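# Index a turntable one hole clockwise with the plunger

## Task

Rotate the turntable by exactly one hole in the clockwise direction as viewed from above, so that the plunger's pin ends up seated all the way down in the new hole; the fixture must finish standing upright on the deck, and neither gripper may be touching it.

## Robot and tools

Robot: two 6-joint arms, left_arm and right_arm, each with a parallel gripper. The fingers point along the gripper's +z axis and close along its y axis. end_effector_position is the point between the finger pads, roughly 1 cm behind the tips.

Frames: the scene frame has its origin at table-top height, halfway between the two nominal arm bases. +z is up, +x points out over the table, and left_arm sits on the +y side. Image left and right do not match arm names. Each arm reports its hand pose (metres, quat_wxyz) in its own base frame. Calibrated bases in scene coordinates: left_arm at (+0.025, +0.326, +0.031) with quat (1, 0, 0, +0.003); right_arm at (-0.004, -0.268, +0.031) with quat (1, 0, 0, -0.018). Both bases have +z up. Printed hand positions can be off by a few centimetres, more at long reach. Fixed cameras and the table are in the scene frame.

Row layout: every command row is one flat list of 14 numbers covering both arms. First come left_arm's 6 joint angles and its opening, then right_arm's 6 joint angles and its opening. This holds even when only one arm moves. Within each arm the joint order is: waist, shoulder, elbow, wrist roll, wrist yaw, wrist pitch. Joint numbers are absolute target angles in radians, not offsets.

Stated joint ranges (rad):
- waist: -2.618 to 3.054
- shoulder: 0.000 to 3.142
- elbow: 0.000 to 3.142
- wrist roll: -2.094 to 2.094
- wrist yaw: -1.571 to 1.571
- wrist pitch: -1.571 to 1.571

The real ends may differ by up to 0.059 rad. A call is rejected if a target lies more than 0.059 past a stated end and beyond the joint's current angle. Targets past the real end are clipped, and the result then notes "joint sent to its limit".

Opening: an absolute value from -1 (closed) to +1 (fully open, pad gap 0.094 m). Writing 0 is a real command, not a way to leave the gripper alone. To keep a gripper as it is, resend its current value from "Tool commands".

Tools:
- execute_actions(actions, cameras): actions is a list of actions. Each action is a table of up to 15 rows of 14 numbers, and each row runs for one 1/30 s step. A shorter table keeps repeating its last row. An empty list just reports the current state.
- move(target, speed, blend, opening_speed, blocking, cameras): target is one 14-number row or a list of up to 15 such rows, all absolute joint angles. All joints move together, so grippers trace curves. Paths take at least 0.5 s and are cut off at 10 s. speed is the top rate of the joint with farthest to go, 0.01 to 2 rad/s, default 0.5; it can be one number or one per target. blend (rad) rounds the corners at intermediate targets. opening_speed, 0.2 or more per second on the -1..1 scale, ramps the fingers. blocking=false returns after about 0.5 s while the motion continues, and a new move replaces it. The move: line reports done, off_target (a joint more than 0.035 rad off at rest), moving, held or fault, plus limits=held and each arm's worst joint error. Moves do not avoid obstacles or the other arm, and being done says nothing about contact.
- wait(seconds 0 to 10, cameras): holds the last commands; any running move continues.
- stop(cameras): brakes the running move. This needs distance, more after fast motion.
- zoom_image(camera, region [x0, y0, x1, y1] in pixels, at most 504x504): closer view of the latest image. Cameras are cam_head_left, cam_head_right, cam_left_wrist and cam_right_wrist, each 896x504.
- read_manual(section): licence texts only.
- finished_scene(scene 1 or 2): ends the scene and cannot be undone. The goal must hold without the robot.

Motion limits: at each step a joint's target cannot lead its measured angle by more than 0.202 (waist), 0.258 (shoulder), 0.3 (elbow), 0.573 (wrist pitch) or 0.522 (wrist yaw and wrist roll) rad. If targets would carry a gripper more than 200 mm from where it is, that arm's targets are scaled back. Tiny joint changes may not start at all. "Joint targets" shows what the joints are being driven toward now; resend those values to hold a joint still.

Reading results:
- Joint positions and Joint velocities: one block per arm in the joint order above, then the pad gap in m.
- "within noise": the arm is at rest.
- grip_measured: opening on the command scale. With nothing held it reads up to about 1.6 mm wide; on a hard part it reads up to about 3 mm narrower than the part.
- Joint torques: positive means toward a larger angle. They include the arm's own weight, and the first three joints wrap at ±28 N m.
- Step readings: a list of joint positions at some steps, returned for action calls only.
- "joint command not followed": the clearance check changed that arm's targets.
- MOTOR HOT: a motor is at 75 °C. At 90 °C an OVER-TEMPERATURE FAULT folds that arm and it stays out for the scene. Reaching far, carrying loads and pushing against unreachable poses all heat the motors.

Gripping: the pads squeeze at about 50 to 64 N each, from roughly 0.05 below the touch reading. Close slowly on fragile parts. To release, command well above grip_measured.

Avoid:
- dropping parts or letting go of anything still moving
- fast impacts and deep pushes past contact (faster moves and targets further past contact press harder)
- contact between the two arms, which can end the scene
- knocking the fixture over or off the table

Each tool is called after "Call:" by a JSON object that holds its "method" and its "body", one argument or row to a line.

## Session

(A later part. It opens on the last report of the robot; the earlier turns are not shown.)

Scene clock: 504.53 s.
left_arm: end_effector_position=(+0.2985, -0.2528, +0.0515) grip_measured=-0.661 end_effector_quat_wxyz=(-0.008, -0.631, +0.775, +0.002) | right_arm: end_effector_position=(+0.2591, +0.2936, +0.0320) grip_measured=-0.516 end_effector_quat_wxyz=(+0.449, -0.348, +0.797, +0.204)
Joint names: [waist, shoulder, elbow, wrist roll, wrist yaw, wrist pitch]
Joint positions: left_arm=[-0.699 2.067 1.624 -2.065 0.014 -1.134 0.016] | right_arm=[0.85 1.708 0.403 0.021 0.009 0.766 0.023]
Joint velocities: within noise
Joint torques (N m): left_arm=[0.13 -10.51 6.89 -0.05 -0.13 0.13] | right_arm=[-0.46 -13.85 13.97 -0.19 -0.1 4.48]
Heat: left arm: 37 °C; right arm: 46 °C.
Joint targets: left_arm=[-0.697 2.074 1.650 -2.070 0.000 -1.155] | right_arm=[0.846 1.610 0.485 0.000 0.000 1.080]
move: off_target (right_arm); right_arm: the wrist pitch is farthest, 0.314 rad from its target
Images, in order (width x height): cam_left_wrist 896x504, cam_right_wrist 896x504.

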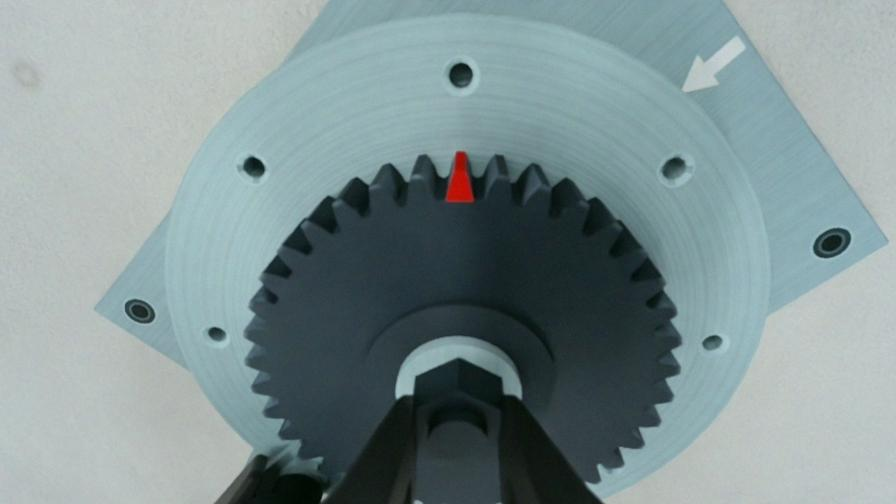

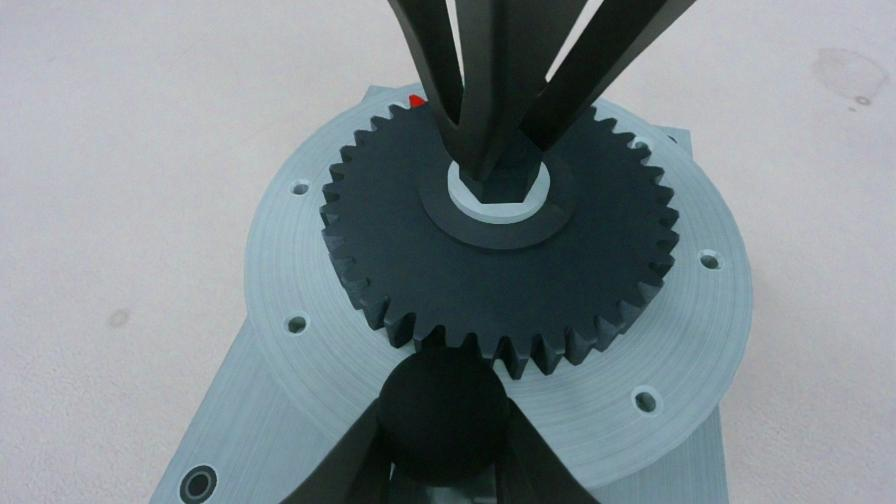

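Call:
{"method": "move", "body": {
  "target": [
    [-0.697,2.074,1.650,-2.07,0,-1.155,-0.85,0.846,1.57,0.515,0,0,1.22,-0.95]
  ],
  "speed": 0.1,
  "cameras": ["cam_left_wrist","cam_right_wrist"]
}}

Scene clock: 516.20 s.
left_arm: end_effector_position=(+0.2985, -0.2528, +0.0515) grip_measured=-0.661 end_effector_quat_wxyz=(-0.008, -0.631, +0.775, +0.002) | right_arm: end_effector_position=(+0.2576, +0.2917, +0.0282) grip_measured=-0.516 end_effector_quat_wxyz=(+0.443, -0.349, +0.801, +0.201)
Joint names: [waist, shoulder, elbow, wrist roll, wrist yaw, wrist pitch]
Joint positions: left_arm=[-0.699 2.067 1.624 -2.066 0.014 -1.134 0.016] | right_arm=[0.85 1.709 0.4 0.021 0.01 0.755 0.023]
Joint velocities: within noise
Joint torques (N m): left_arm=[0.16 -10.51 6.87 -0.04 -0.14 0.15] | right_arm=[-0.06 -6.02 5.98 0 -0.02 1.73]
Heat: left arm: 37 °C; right arm: 53 °C.
Joint targets: left_arm=[-0.697 2.074 1.650 -2.070 0.000 -1.155] | right_arm=[0.850 1.708 0.403 0.021 0.010 0.767]
move: held (right_arm; a check stopped the path); limits=held; right_arm: the wrist pitch is farthest, 0.465 rad from its target
joint command not followed: on one or more control steps a check withheld the commanded joint targets of the right arm, and it was not sent them on those steps.
cause: the commanded joint targets, or the way to them, would bring a part of the robot too close to another arm (this arm's fingers and the left arm's wrist (the part past the wrist yaw)).
Images, in order (width x height): cam_left_wrist 896x504, cam_right_wrist 896x504.

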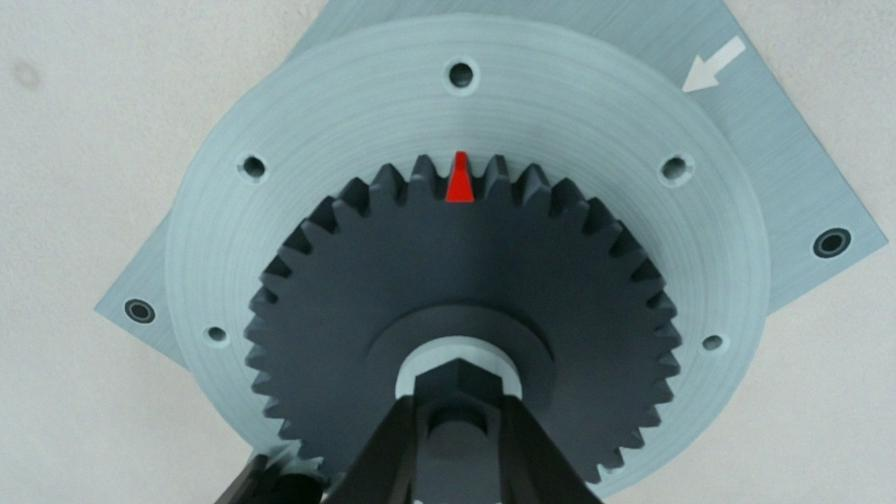

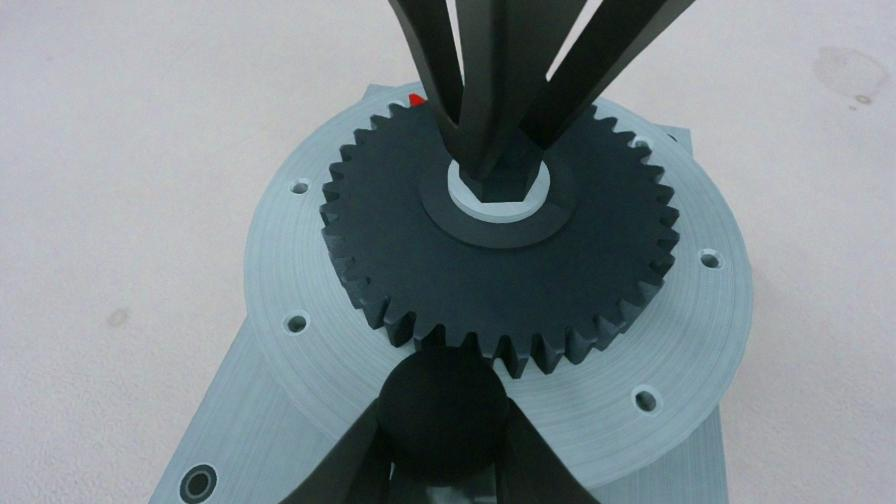

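Call:
{"method": "move", "body": {
  "target": [
    [-0.699,2.074,1.650,-2.07,0,-1.155,-0.2,0.850,1.708,0.403,0,0,0.767,-0.9],
    [-0.699,2.06,1.80,-2.07,0,-1.30,-0.2,0.850,1.708,0.403,0,0,0.767,0.1],
    [-0.472,1.893,1.403,-1.87,0.432,-0.951,-0.2,0.846,1.652,0.713,0,0,0.039,0.1]
  ],
  "speed": 0.4,
  "opening_speed": 1
}}

Scene clock: 695.97 s.
left_arm: end_effector_position=(+0.3028, -0.2374, +0.0664) grip_measured=-0.202 end_effector_quat_wxyz=(-0.175, -0.623, +0.752, -0.124) | right_arm: end_effector_position=(+0.2623, +0.2972, +0.0256) grip_measured=+0.099 end_effector_quat_wxyz=(+0.317, -0.381, +0.857, +0.140)
Joint names: [waist, shoulder, elbow, wrist roll, wrist yaw, wrist pitch]
Joint positions: left_arm=[-0.477 1.929 1.417 -1.88 0.422 -0.962 0.038] | right_arm=[0.85 1.668 0.705 0.01 0.009 0.1 0.052]
Joint velocities: within noise
Joint torques (N m): left_arm=[0.39 -13.5 3.84 0.15 0.26 0.71] | right_arm=[-0.35 -8.09 8.02 -0.09 -0.11 0.81]
Heat: left arm: 39 °C; right arm: 42 °C.
Joint targets: left_arm=[-0.472 1.893 1.403 -1.870 0.432 -0.951] | right_arm=[0.846 1.652 0.713 0.000 0.000 0.039]
move: off_target (left_arm, right_arm); left_arm: the shoulder is farthest, 0.036 rad from its target; right_arm: the wrist pitch is farthest, 0.061 rad from its target

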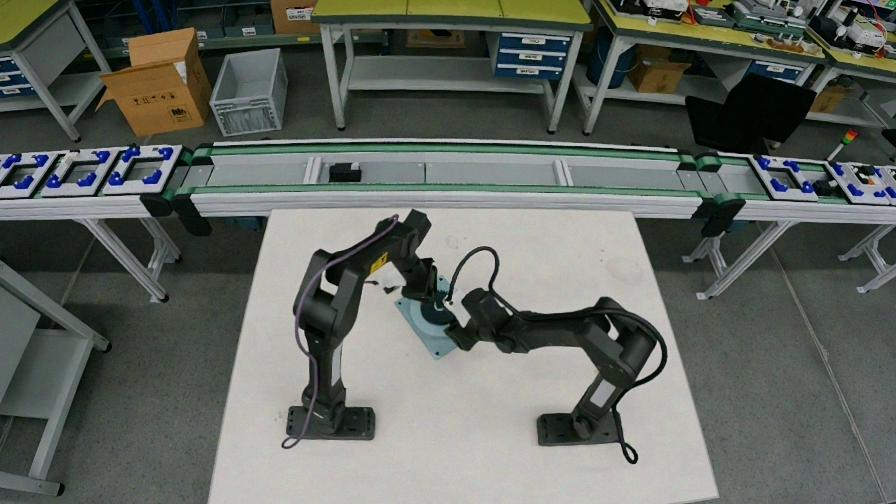

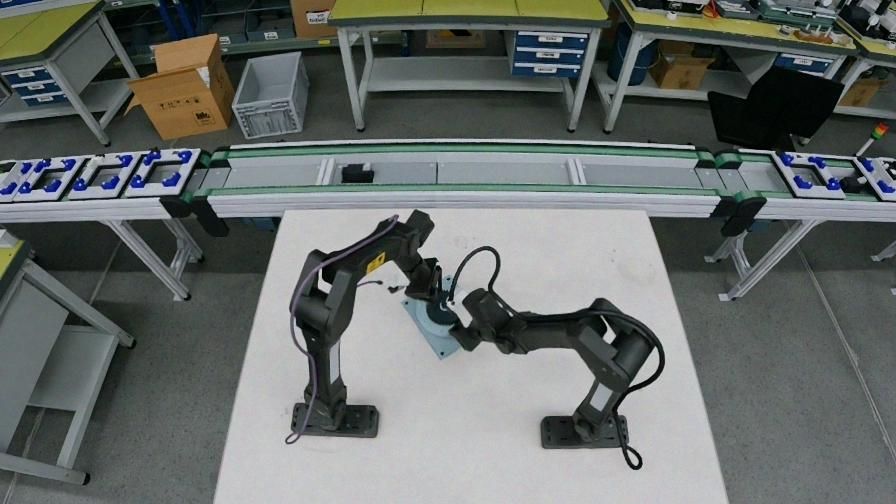

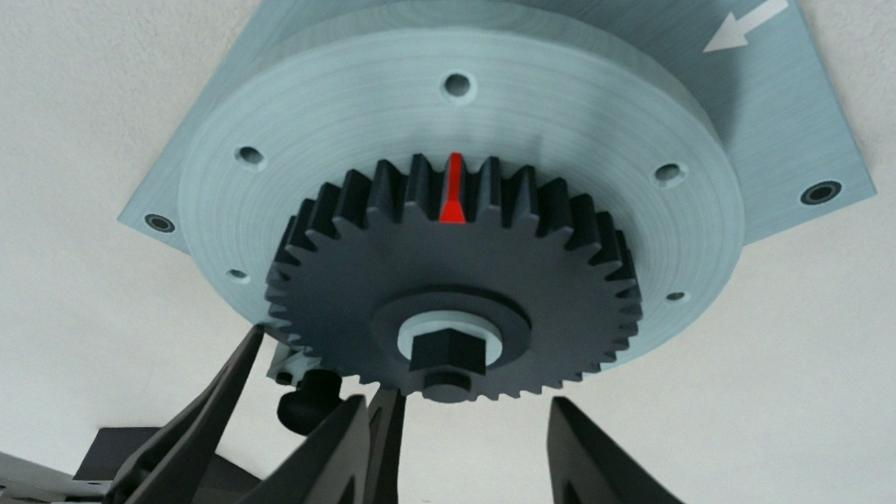

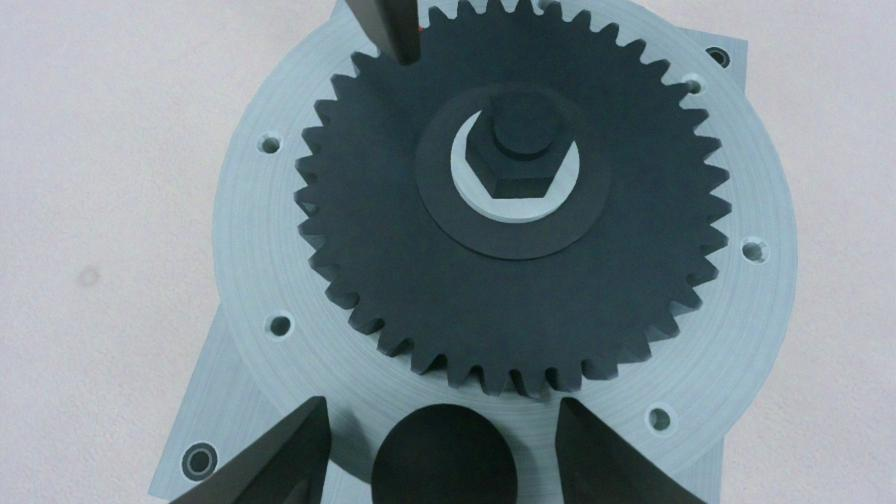

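Call:
{"method": "move", "body": {
  "target": [-0.472,1.893,1.403,-1.87,0.432,-0.951,-0.2,0.846,1.645,0.735,0,0,0.02,0.1],
  "speed": 0.2
}}

Scene clock: 752.73 s.
left_arm: end_effector_position=(+0.3028, -0.2377, +0.0665) grip_measured=-0.202 end_effector_quat_wxyz=(-0.176, -0.622, +0.753, -0.124) | right_arm: end_effector_position=(+0.2617, +0.2967, +0.0259) grip_measured=+0.099 end_effector_quat_wxyz=(+0.309, -0.382, +0.860, +0.137)
Joint names: [waist, shoulder, elbow, wrist roll, wrist yaw, wrist pitch]
Joint positions: left_arm=[-0.477 1.929 1.417 -1.879 0.423 -0.961 0.038] | right_arm=[0.85 1.668 0.722 0.01 0.009 0.065 0.052]
Joint velocities: within noise
Joint torques (N m): left_arm=[0.35 -13.49 3.81 0.12 0.29 0.73] | right_arm=[-0.42 -8.66 8.58 -0.08 -0.11 0.92]
Heat: left arm: 42 °C; right arm: 36 °C.
Joint targets: left_arm=[-0.472 1.893 1.403 -1.870 0.432 -0.951] | right_arm=[0.846 1.645 0.735 0.000 0.000 0.020]
move: off_target (left_arm, right_arm); left_arm: the shoulder is farthest, 0.036 rad from its target; right_arm: the wrist pitch is farthest, 0.045 rad from its target

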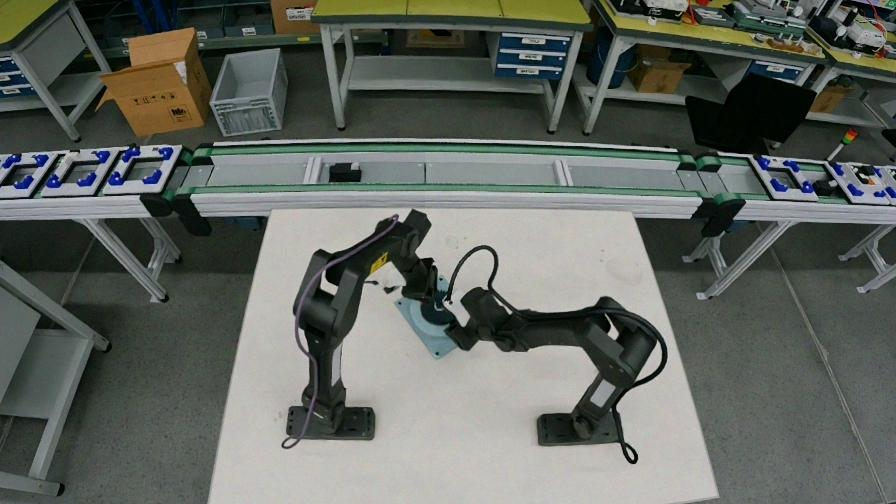

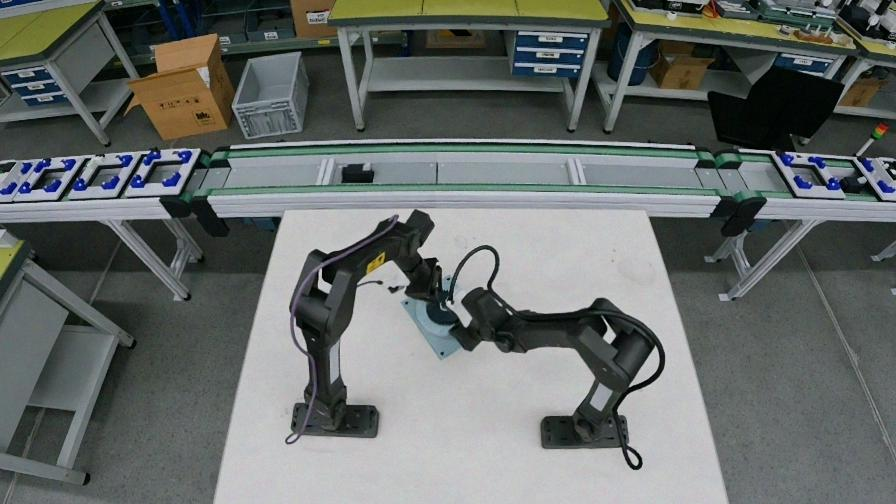

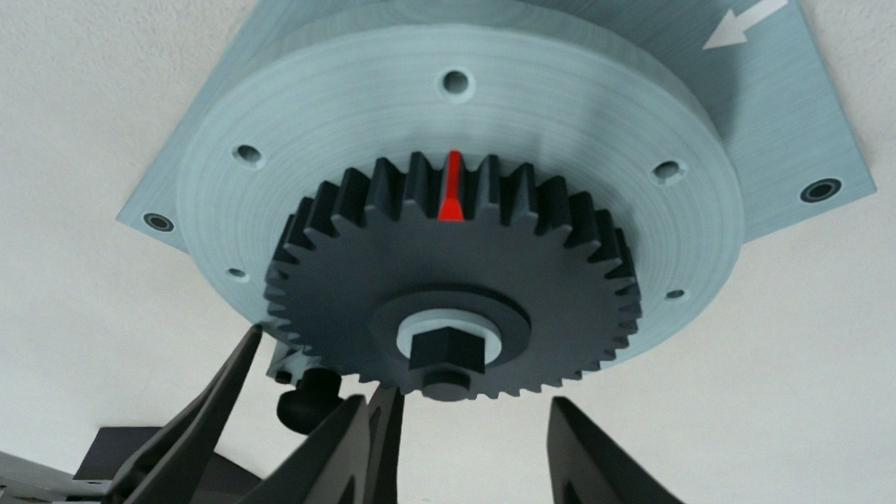

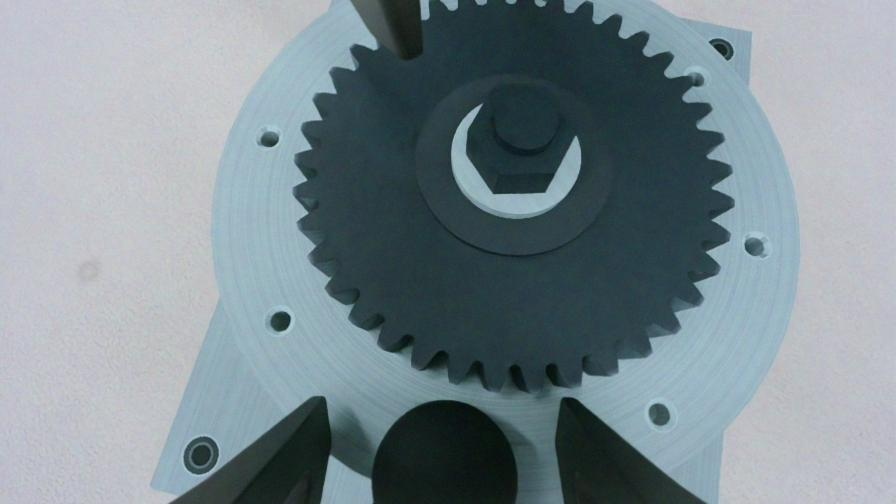

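Call:
{"method": "move", "body": {
  "target": [-0.472,1.893,1.403,-1.87,0.432,-0.951,-0.2,0.846,1.615,0.78,0,0,-0.03,0.1],
  "speed": 0.2,
  "cameras": ["cam_left_wrist","cam_right_wrist"]
}}

Scene clock: 761.90 s.
left_arm: end_effector_position=(+0.3028, -0.2377, +0.0665) grip_measured=-0.202 end_effector_quat_wxyz=(-0.176, -0.622, +0.753, -0.124) | right_arm: end_effector_position=(+0.2618, +0.2968, +0.0372) grip_measured=+0.099 end_effector_quat_wxyz=(+0.303, -0.383, +0.862, +0.134)
Joint names: [waist, shoulder, elbow, wrist roll, wrist yaw, wrist pitch]
Joint positions: left_arm=[-0.477 1.929 1.417 -1.879 0.423 -0.961 0.038] | right_arm=[0.85 1.641 0.76 0.01 0.009 -0.016 0.052]
Joint velocities: within noise
Joint torques (N m): left_arm=[0.36 -13.52 3.86 0.11 0.28 0.73] | right_arm=[-0.4 -8.84 9.44 -0.08 -0.11 1.17]
Heat: left arm: 42 °C; right arm: 36 °C.
Joint targets: left_arm=[-0.472 1.893 1.403 -1.870 0.432 -0.951] | right_arm=[0.846 1.615 0.780 0.000 0.000 -0.030]
move: off_target (left_arm); left_arm: the shoulder is farthest, 0.036 rad from its target
Images, in order (width x height): cam_left_wrist 896x504, cam_right_wrist 896x504.

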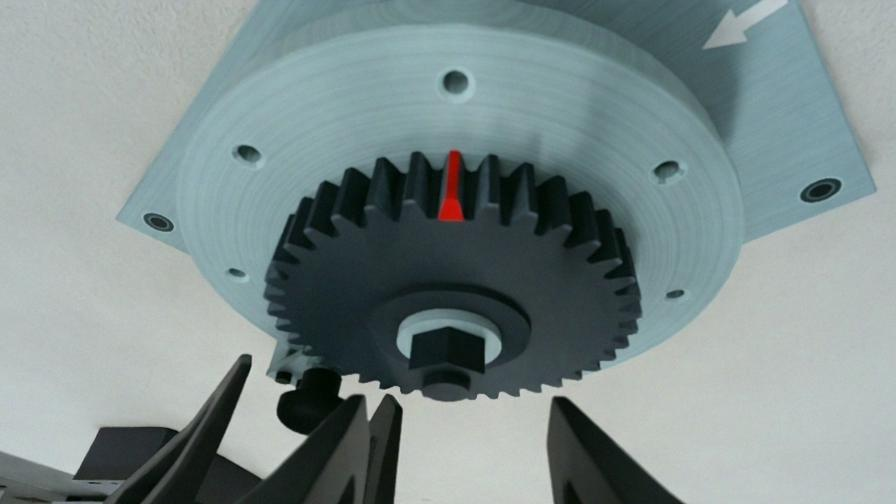

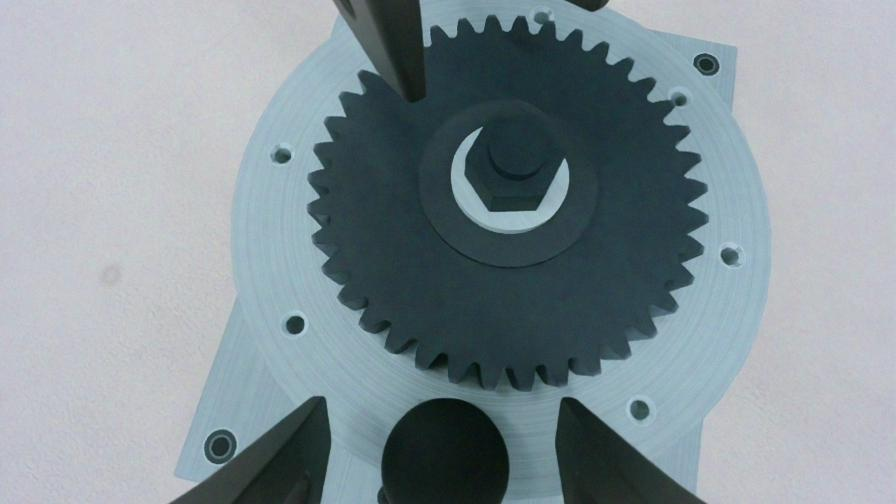

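Call:
{"method": "move", "body": {
  "target": [-0.472,1.893,1.403,-1.87,0.432,-0.951,-0.2,0.846,1.615,0.774,0,0,-0.03,-0.75],
  "speed": 0.2,
  "opening_speed": 0.4,
  "cameras": ["cam_left_wrist","cam_right_wrist"]
}}

Call:
{"method": "move", "body": {
  "target": [-0.4865,1.905,1.349,-1.905,0.432,-0.834,-0.2,0.846,1.615,0.774,0,0,-0.03,-0.75],
  "speed": 0.15,
  "cameras": ["cam_left_wrist","cam_right_wrist"]
}}

Scene clock: 775.57 s.
left_arm: end_effector_position=(+0.3028, -0.2377, +0.0665) grip_measured=-0.202 end_effector_quat_wxyz=(-0.176, -0.622, +0.753, -0.124) | right_arm: end_effector_position=(+0.2619, +0.2965, +0.0370) grip_measured=-0.495 end_effector_quat_wxyz=(+0.302, -0.383, +0.862, +0.133)
Joint names: [waist, shoulder, elbow, wrist roll, wrist yaw, wrist pitch]
Joint positions: left_arm=[-0.477 1.929 1.417 -1.879 0.423 -0.961 0.038] | right_arm=[0.849 1.641 0.76 0.009 0.01 -0.017 0.024]
Joint velocities: within noise
Joint torques (N m): left_arm=[0.4 -13.48 3.82 0.12 0.29 0.73] | right_arm=[-0.4 -8.81 8.9 -0.07 -0.12 1.16]
Heat: left arm: 43 °C; right arm: 36 °C.
Joint targets: left_arm=[-0.472 1.893 1.403 -1.870 0.432 -0.951] | right_arm=[0.846 1.615 0.774 0.000 0.000 -0.030]
move: off_target (left_arm); left_arm: the shoulder is farthest, 0.036 rad from its target
Images, in order (width x height): cam_left_wrist 896x504, cam_right_wrist 896x504.

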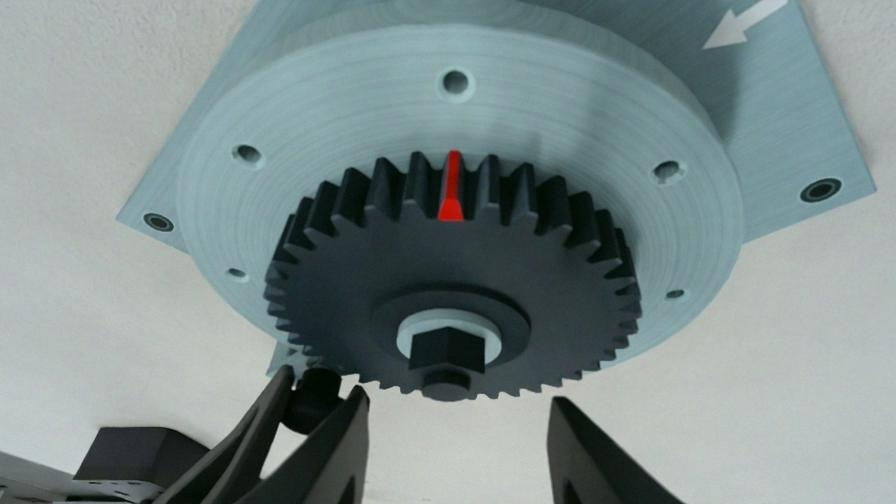

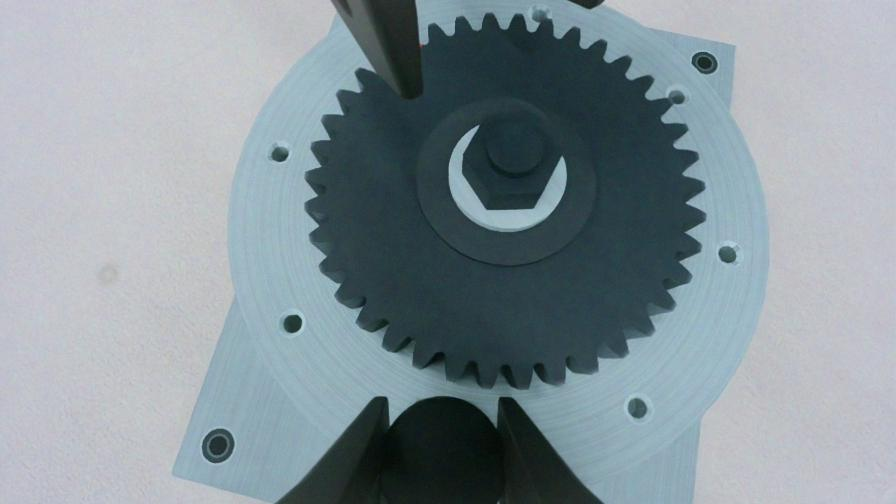

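Scene clock: 776.93 s.
left_arm: end_effector_position=(+0.3112, -0.2433, +0.0552) grip_measured=-0.202 end_effector_quat_wxyz=(-0.165, -0.621, +0.752, -0.150) | right_arm: end_effector_position=(+0.2619, +0.2965, +0.0370) grip_measured=-0.495 end_effector_quat_wxyz=(+0.302, -0.383, +0.862, +0.133)
Joint names: [waist, shoulder, elbow, wrist roll, wrist yaw, wrist pitch]
Joint positions: left_arm=[-0.48 1.929 1.363 -1.895 0.423 -0.845 0.038] | right_arm=[0.849 1.641 0.76 0.009 0.01 -0.017 0.024]
Joint velocities: within noise
Joint torques (N m): left_arm=[-0.59 -12.33 3.82 -0.1 0.28 0.87] | right_arm=[-0.4 -8.84 8.91 -0.08 -0.11 1.18]
Heat: left arm: 43 °C; right arm: 36 °C.
Joint targets: left_arm=[-0.487 1.905 1.349 -1.905 0.432 -0.834] | right_arm=[0.846 1.615 0.774 0.000 0.000 -0.030]
move: done
Images, in order (width x height): cam_left_wrist 896x504, cam_right_wrist 896x504.

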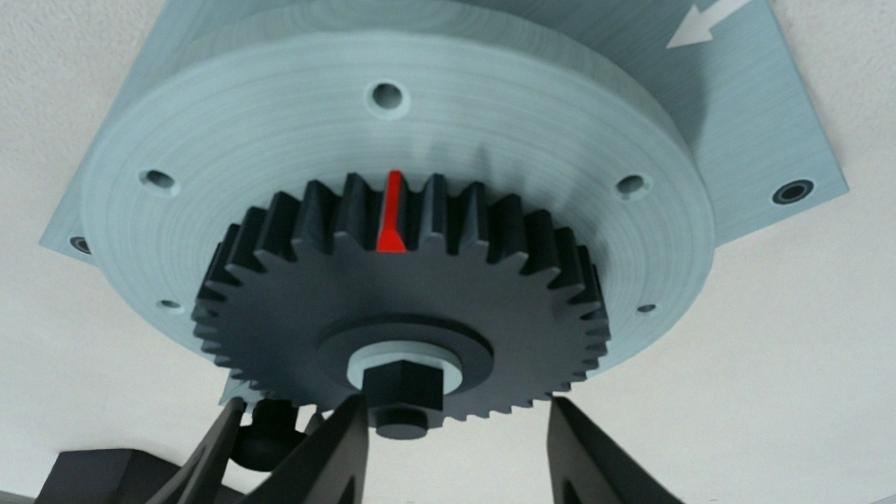

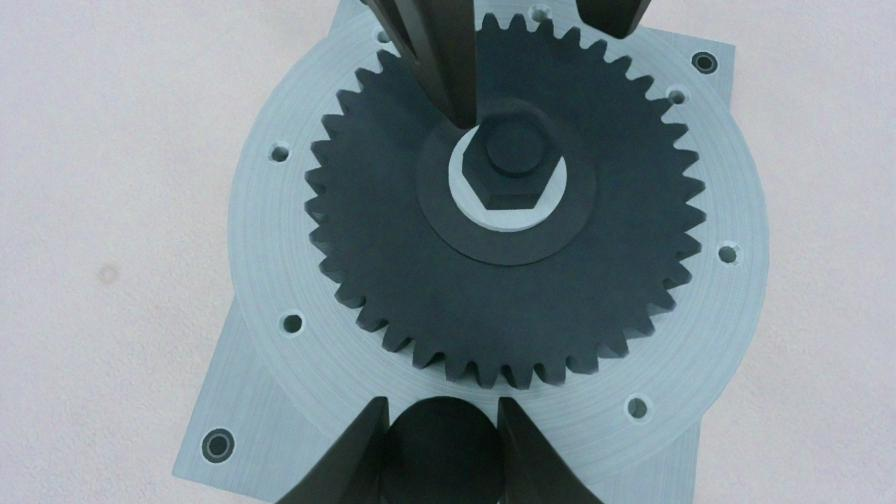

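Call:
{"method": "move", "body": {
  "target": [
    [-0.517,1.893,1.385,-1.91,0.435,-0.911,-0.1,0.846,1.615,0.774,0,0,-0.03,-0.75],
    [-0.515,1.908,1.34,-1.92,0.435,-0.834,-0.1,0.846,1.615,0.774,0,0,-0.03,-0.75]
  ],
  "speed": 0.15,
  "cameras": ["cam_left_wrist","cam_right_wrist"]
}}

Scene clock: 817.00 s.
left_arm: end_effector_position=(+0.3009, -0.2517, +0.0529) grip_measured=-0.102 end_effector_quat_wxyz=(-0.171, -0.615, +0.756, -0.143) | right_arm: end_effector_position=(+0.2619, +0.2965, +0.0370) grip_measured=-0.495 end_effector_quat_wxyz=(+0.302, -0.383, +0.862, +0.133)
Joint names: [waist, shoulder, elbow, wrist roll, wrist yaw, wrist pitch]
Joint positions: left_arm=[-0.51 1.929 1.354 -1.91 0.426 -0.845 0.042] | right_arm=[0.849 1.641 0.76 0.009 0.01 -0.017 0.024]
Joint velocities: within noise
Joint torques (N m): left_arm=[-0.44 -12.04 3.86 -0.12 0.29 0.85] | right_arm=[-0.35 -8.85 8.88 -0.08 -0.11 1.17]
Heat: left arm: 42 °C; right arm: 35 °C.
Joint targets: left_arm=[-0.515 1.908 1.340 -1.920 0.435 -0.834] | right_arm=[0.846 1.615 0.774 0.000 0.000 -0.030]
move: done
Images, in order (width x height): cam_left_wrist 896x504, cam_right_wrist 896x504.

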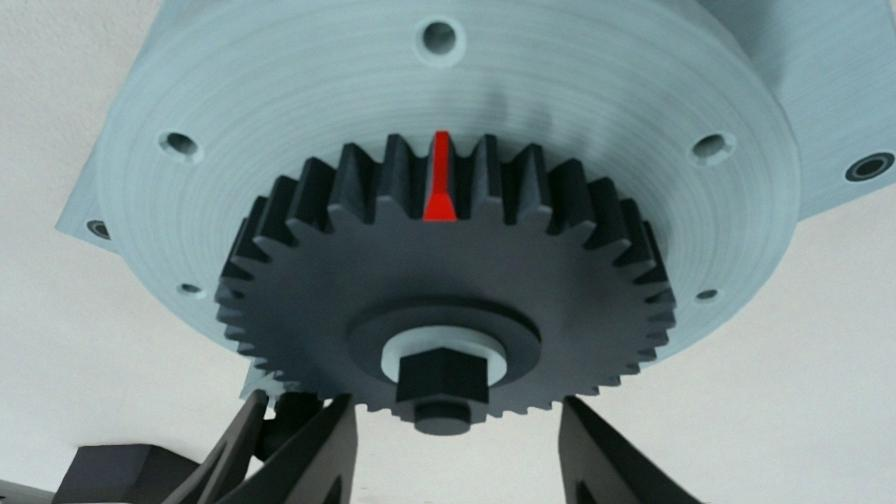

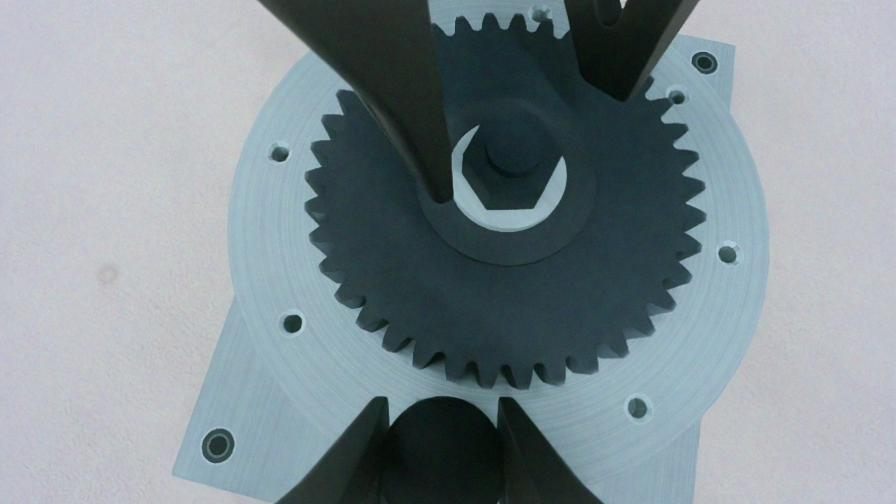

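Call:
{"method": "move", "body": {
  "target": [
    [-0.516,1.931,1.337,-1.92,0.435,-0.834,-0.1,0.846,1.615,0.774,0,0,-0.03,-0.75],
    [-0.516,1.931,1.337,-1.92,0.435,-0.834,-0.85,0.846,1.615,0.774,0,0,-0.03,-0.75]
  ],
  "speed": 0.15,
  "opening_speed": 0.4,
  "cameras": ["cam_left_wrist","cam_right_wrist"]
}}

Scene clock: 834.43 s.
left_arm: end_effector_position=(+0.2970, -0.2523, +0.0538) grip_measured=-0.847 end_effector_quat_wxyz=(-0.181, -0.616, +0.754, -0.140) | right_arm: end_effector_position=(+0.2619, +0.2965, +0.0370) grip_measured=-0.495 end_effector_quat_wxyz=(+0.302, -0.383, +0.862, +0.133)
Joint names: [waist, shoulder, elbow, wrist roll, wrist yaw, wrist pitch]
Joint positions: left_arm=[-0.51 1.929 1.354 -1.911 0.441 -0.858 0.007] | right_arm=[0.849 1.641 0.76 0.009 0.01 -0.017 0.024]
Joint velocities: within noise
Joint torques (N m): left_arm=[-0.44 -9.7 3.6 -0.09 0.14 0.97] | right_arm=[-0.36 -8.83 8.87 -0.07 -0.13 1.18]
Heat: left arm: 42 °C; right arm: 35 °C.
Joint targets: left_arm=[-0.516 1.931 1.337 -1.920 0.435 -0.834] | right_arm=[0.846 1.615 0.774 0.000 0.000 -0.030]
move: done
Images, in order (width x height): cam_left_wrist 896x504, cam_right_wrist 896x504.

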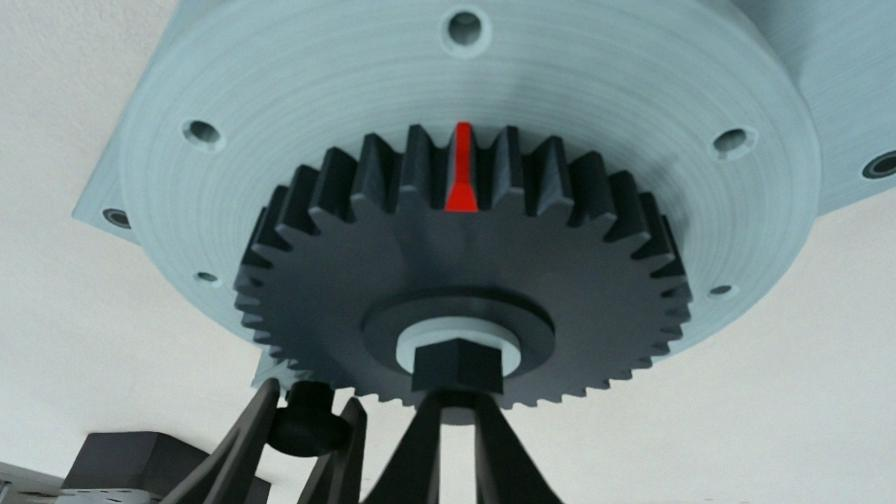

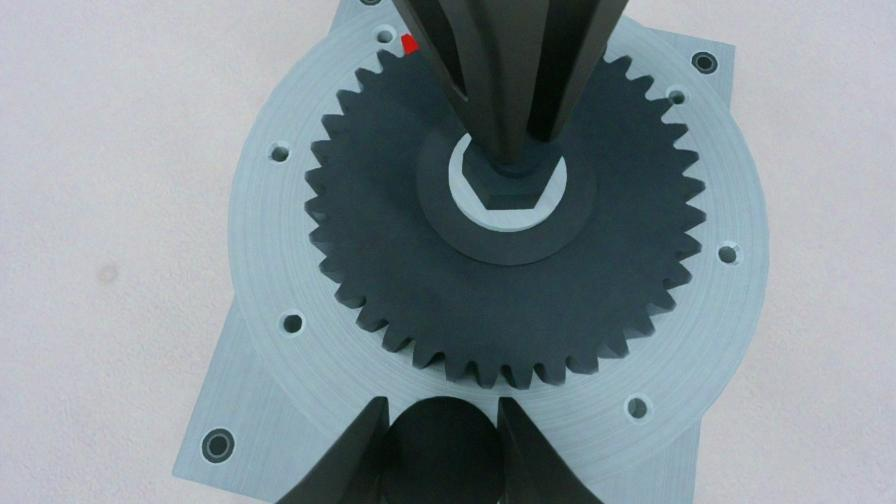

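Call:
{"method": "move", "body": {
  "target": [
    [-0.516,1.931,1.337,-1.92,0.435,-0.834,-0.1,0.846,1.615,0.774,0,0,-0.03,-0.75],
    [-0.516,1.97,1.347,-1.92,0.435,-0.855,-0.1,0.846,1.615,0.774,0,0,-0.03,-0.75]
  ],
  "speed": 0.15,
  "opening_speed": 0.8,
  "cameras": ["cam_left_wrist","cam_right_wrist"]
}}

Scene clock: 843.23 s.
left_arm: end_effector_position=(+0.2985, -0.2528, +0.0459) grip_measured=-0.102 end_effector_quat_wxyz=(-0.181, -0.617, +0.754, -0.135) | right_arm: end_effector_position=(+0.2619, +0.2965, +0.0370) grip_measured=-0.495 end_effector_quat_wxyz=(+0.302, -0.383, +0.862, +0.133)
Joint names: [waist, shoulder, elbow, wrist roll, wrist yaw, wrist pitch]
Joint positions: left_arm=[-0.51 1.952 1.354 -1.911 0.439 -0.845 0.042] | right_arm=[0.849 1.641 0.76 0.009 0.01 -0.017 0.024]
Joint velocities: within noise
Joint torques (N m): left_arm=[-0.5 -8.36 4.27 -0.09 0.17 0.54] | right_arm=[-0.39 -8.79 8.91 -0.07 -0.11 1.17]
Heat: left arm: 41 °C; right arm: 35 °C.
Joint targets: left_arm=[-0.516 1.970 1.347 -1.920 0.435 -0.855] | right_arm=[0.846 1.615 0.774 0.000 0.000 -0.030]
move: done
Images, in order (width x height): cam_left_wrist 896x504, cam_right_wrist 896x504.

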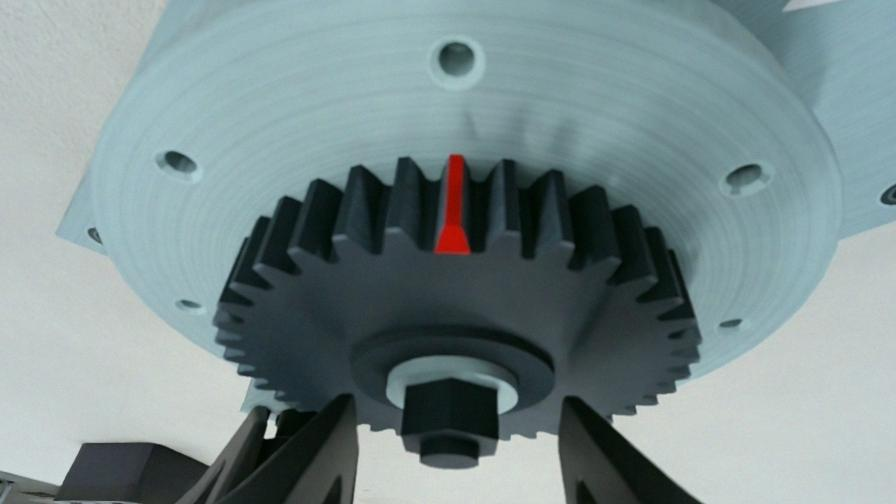

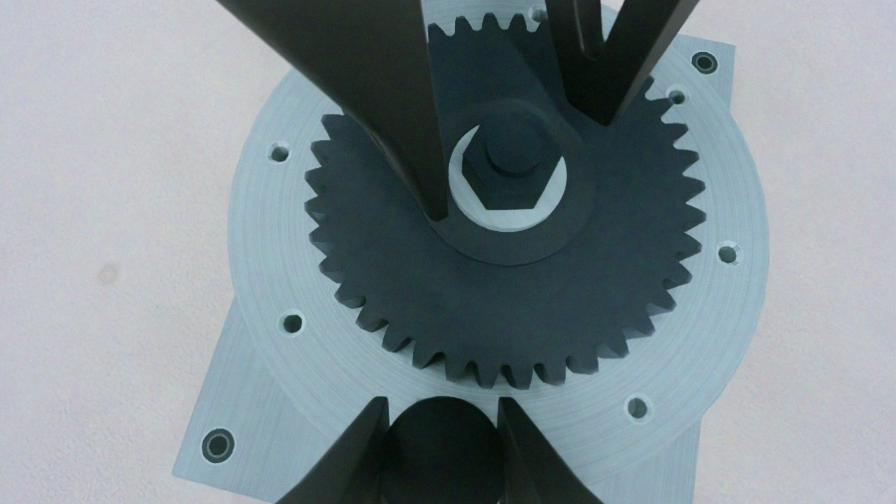

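Call:
{"method": "move", "body": {
  "target": [-0.516,1.97,1.347,-1.92,0.435,-0.855,-0.85,0.846,1.615,0.774,0,0,-0.03,-0.75],
  "opening_speed": 0.5,
  "cameras": ["cam_left_wrist","cam_right_wrist"]
}}

Scene clock: 850.67 s.
left_arm: end_effector_position=(+0.2975, -0.2522, +0.0457) grip_measured=-0.638 end_effector_quat_wxyz=(-0.182, -0.617, +0.754, -0.133) | right_arm: end_effector_position=(+0.2619, +0.2965, +0.0370) grip_measured=-0.495 end_effector_quat_wxyz=(+0.302, -0.383, +0.862, +0.133)
Joint names: [waist, shoulder, elbow, wrist roll, wrist yaw, wrist pitch]
Joint positions: left_arm=[-0.51 1.952 1.354 -1.911 0.439 -0.85 0.017] | right_arm=[0.849 1.641 0.76 0.009 0.01 -0.017 0.024]
Joint velocities: within noise
Joint torques (N m): left_arm=[-0.47 -8.36 4.25 -0.1 0.18 0.58] | right_arm=[-0.36 -8.79 8.88 -0.07 -0.11 1.18]
Heat: left arm: 41 °C; right arm: 35 °C.
Joint targets: left_arm=[-0.516 1.970 1.347 -1.920 0.435 -0.855] | right_arm=[0.846 1.615 0.774 0.000 0.000 -0.030]
move: done
Images, in order (width x height): cam_left_wrist 896x504, cam_right_wrist 896x504.

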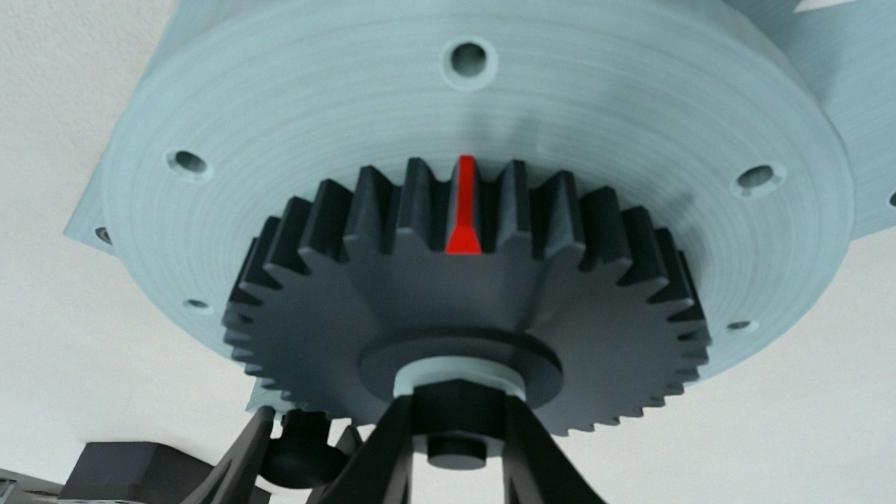

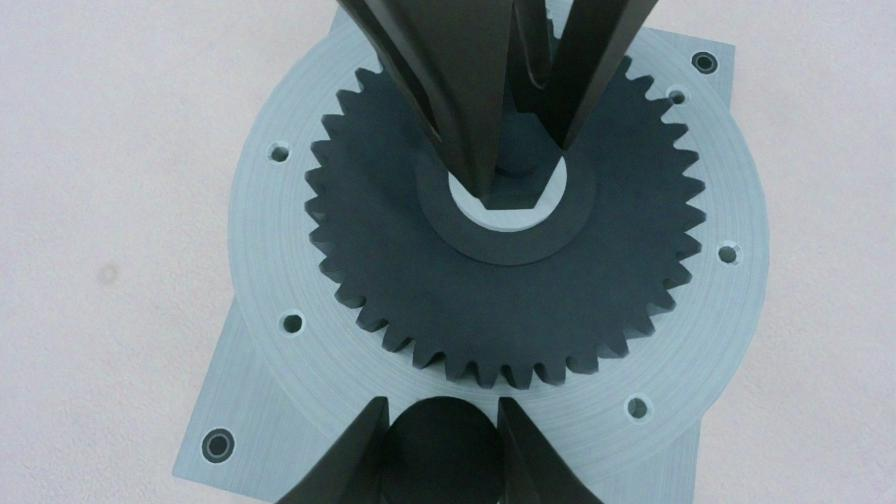

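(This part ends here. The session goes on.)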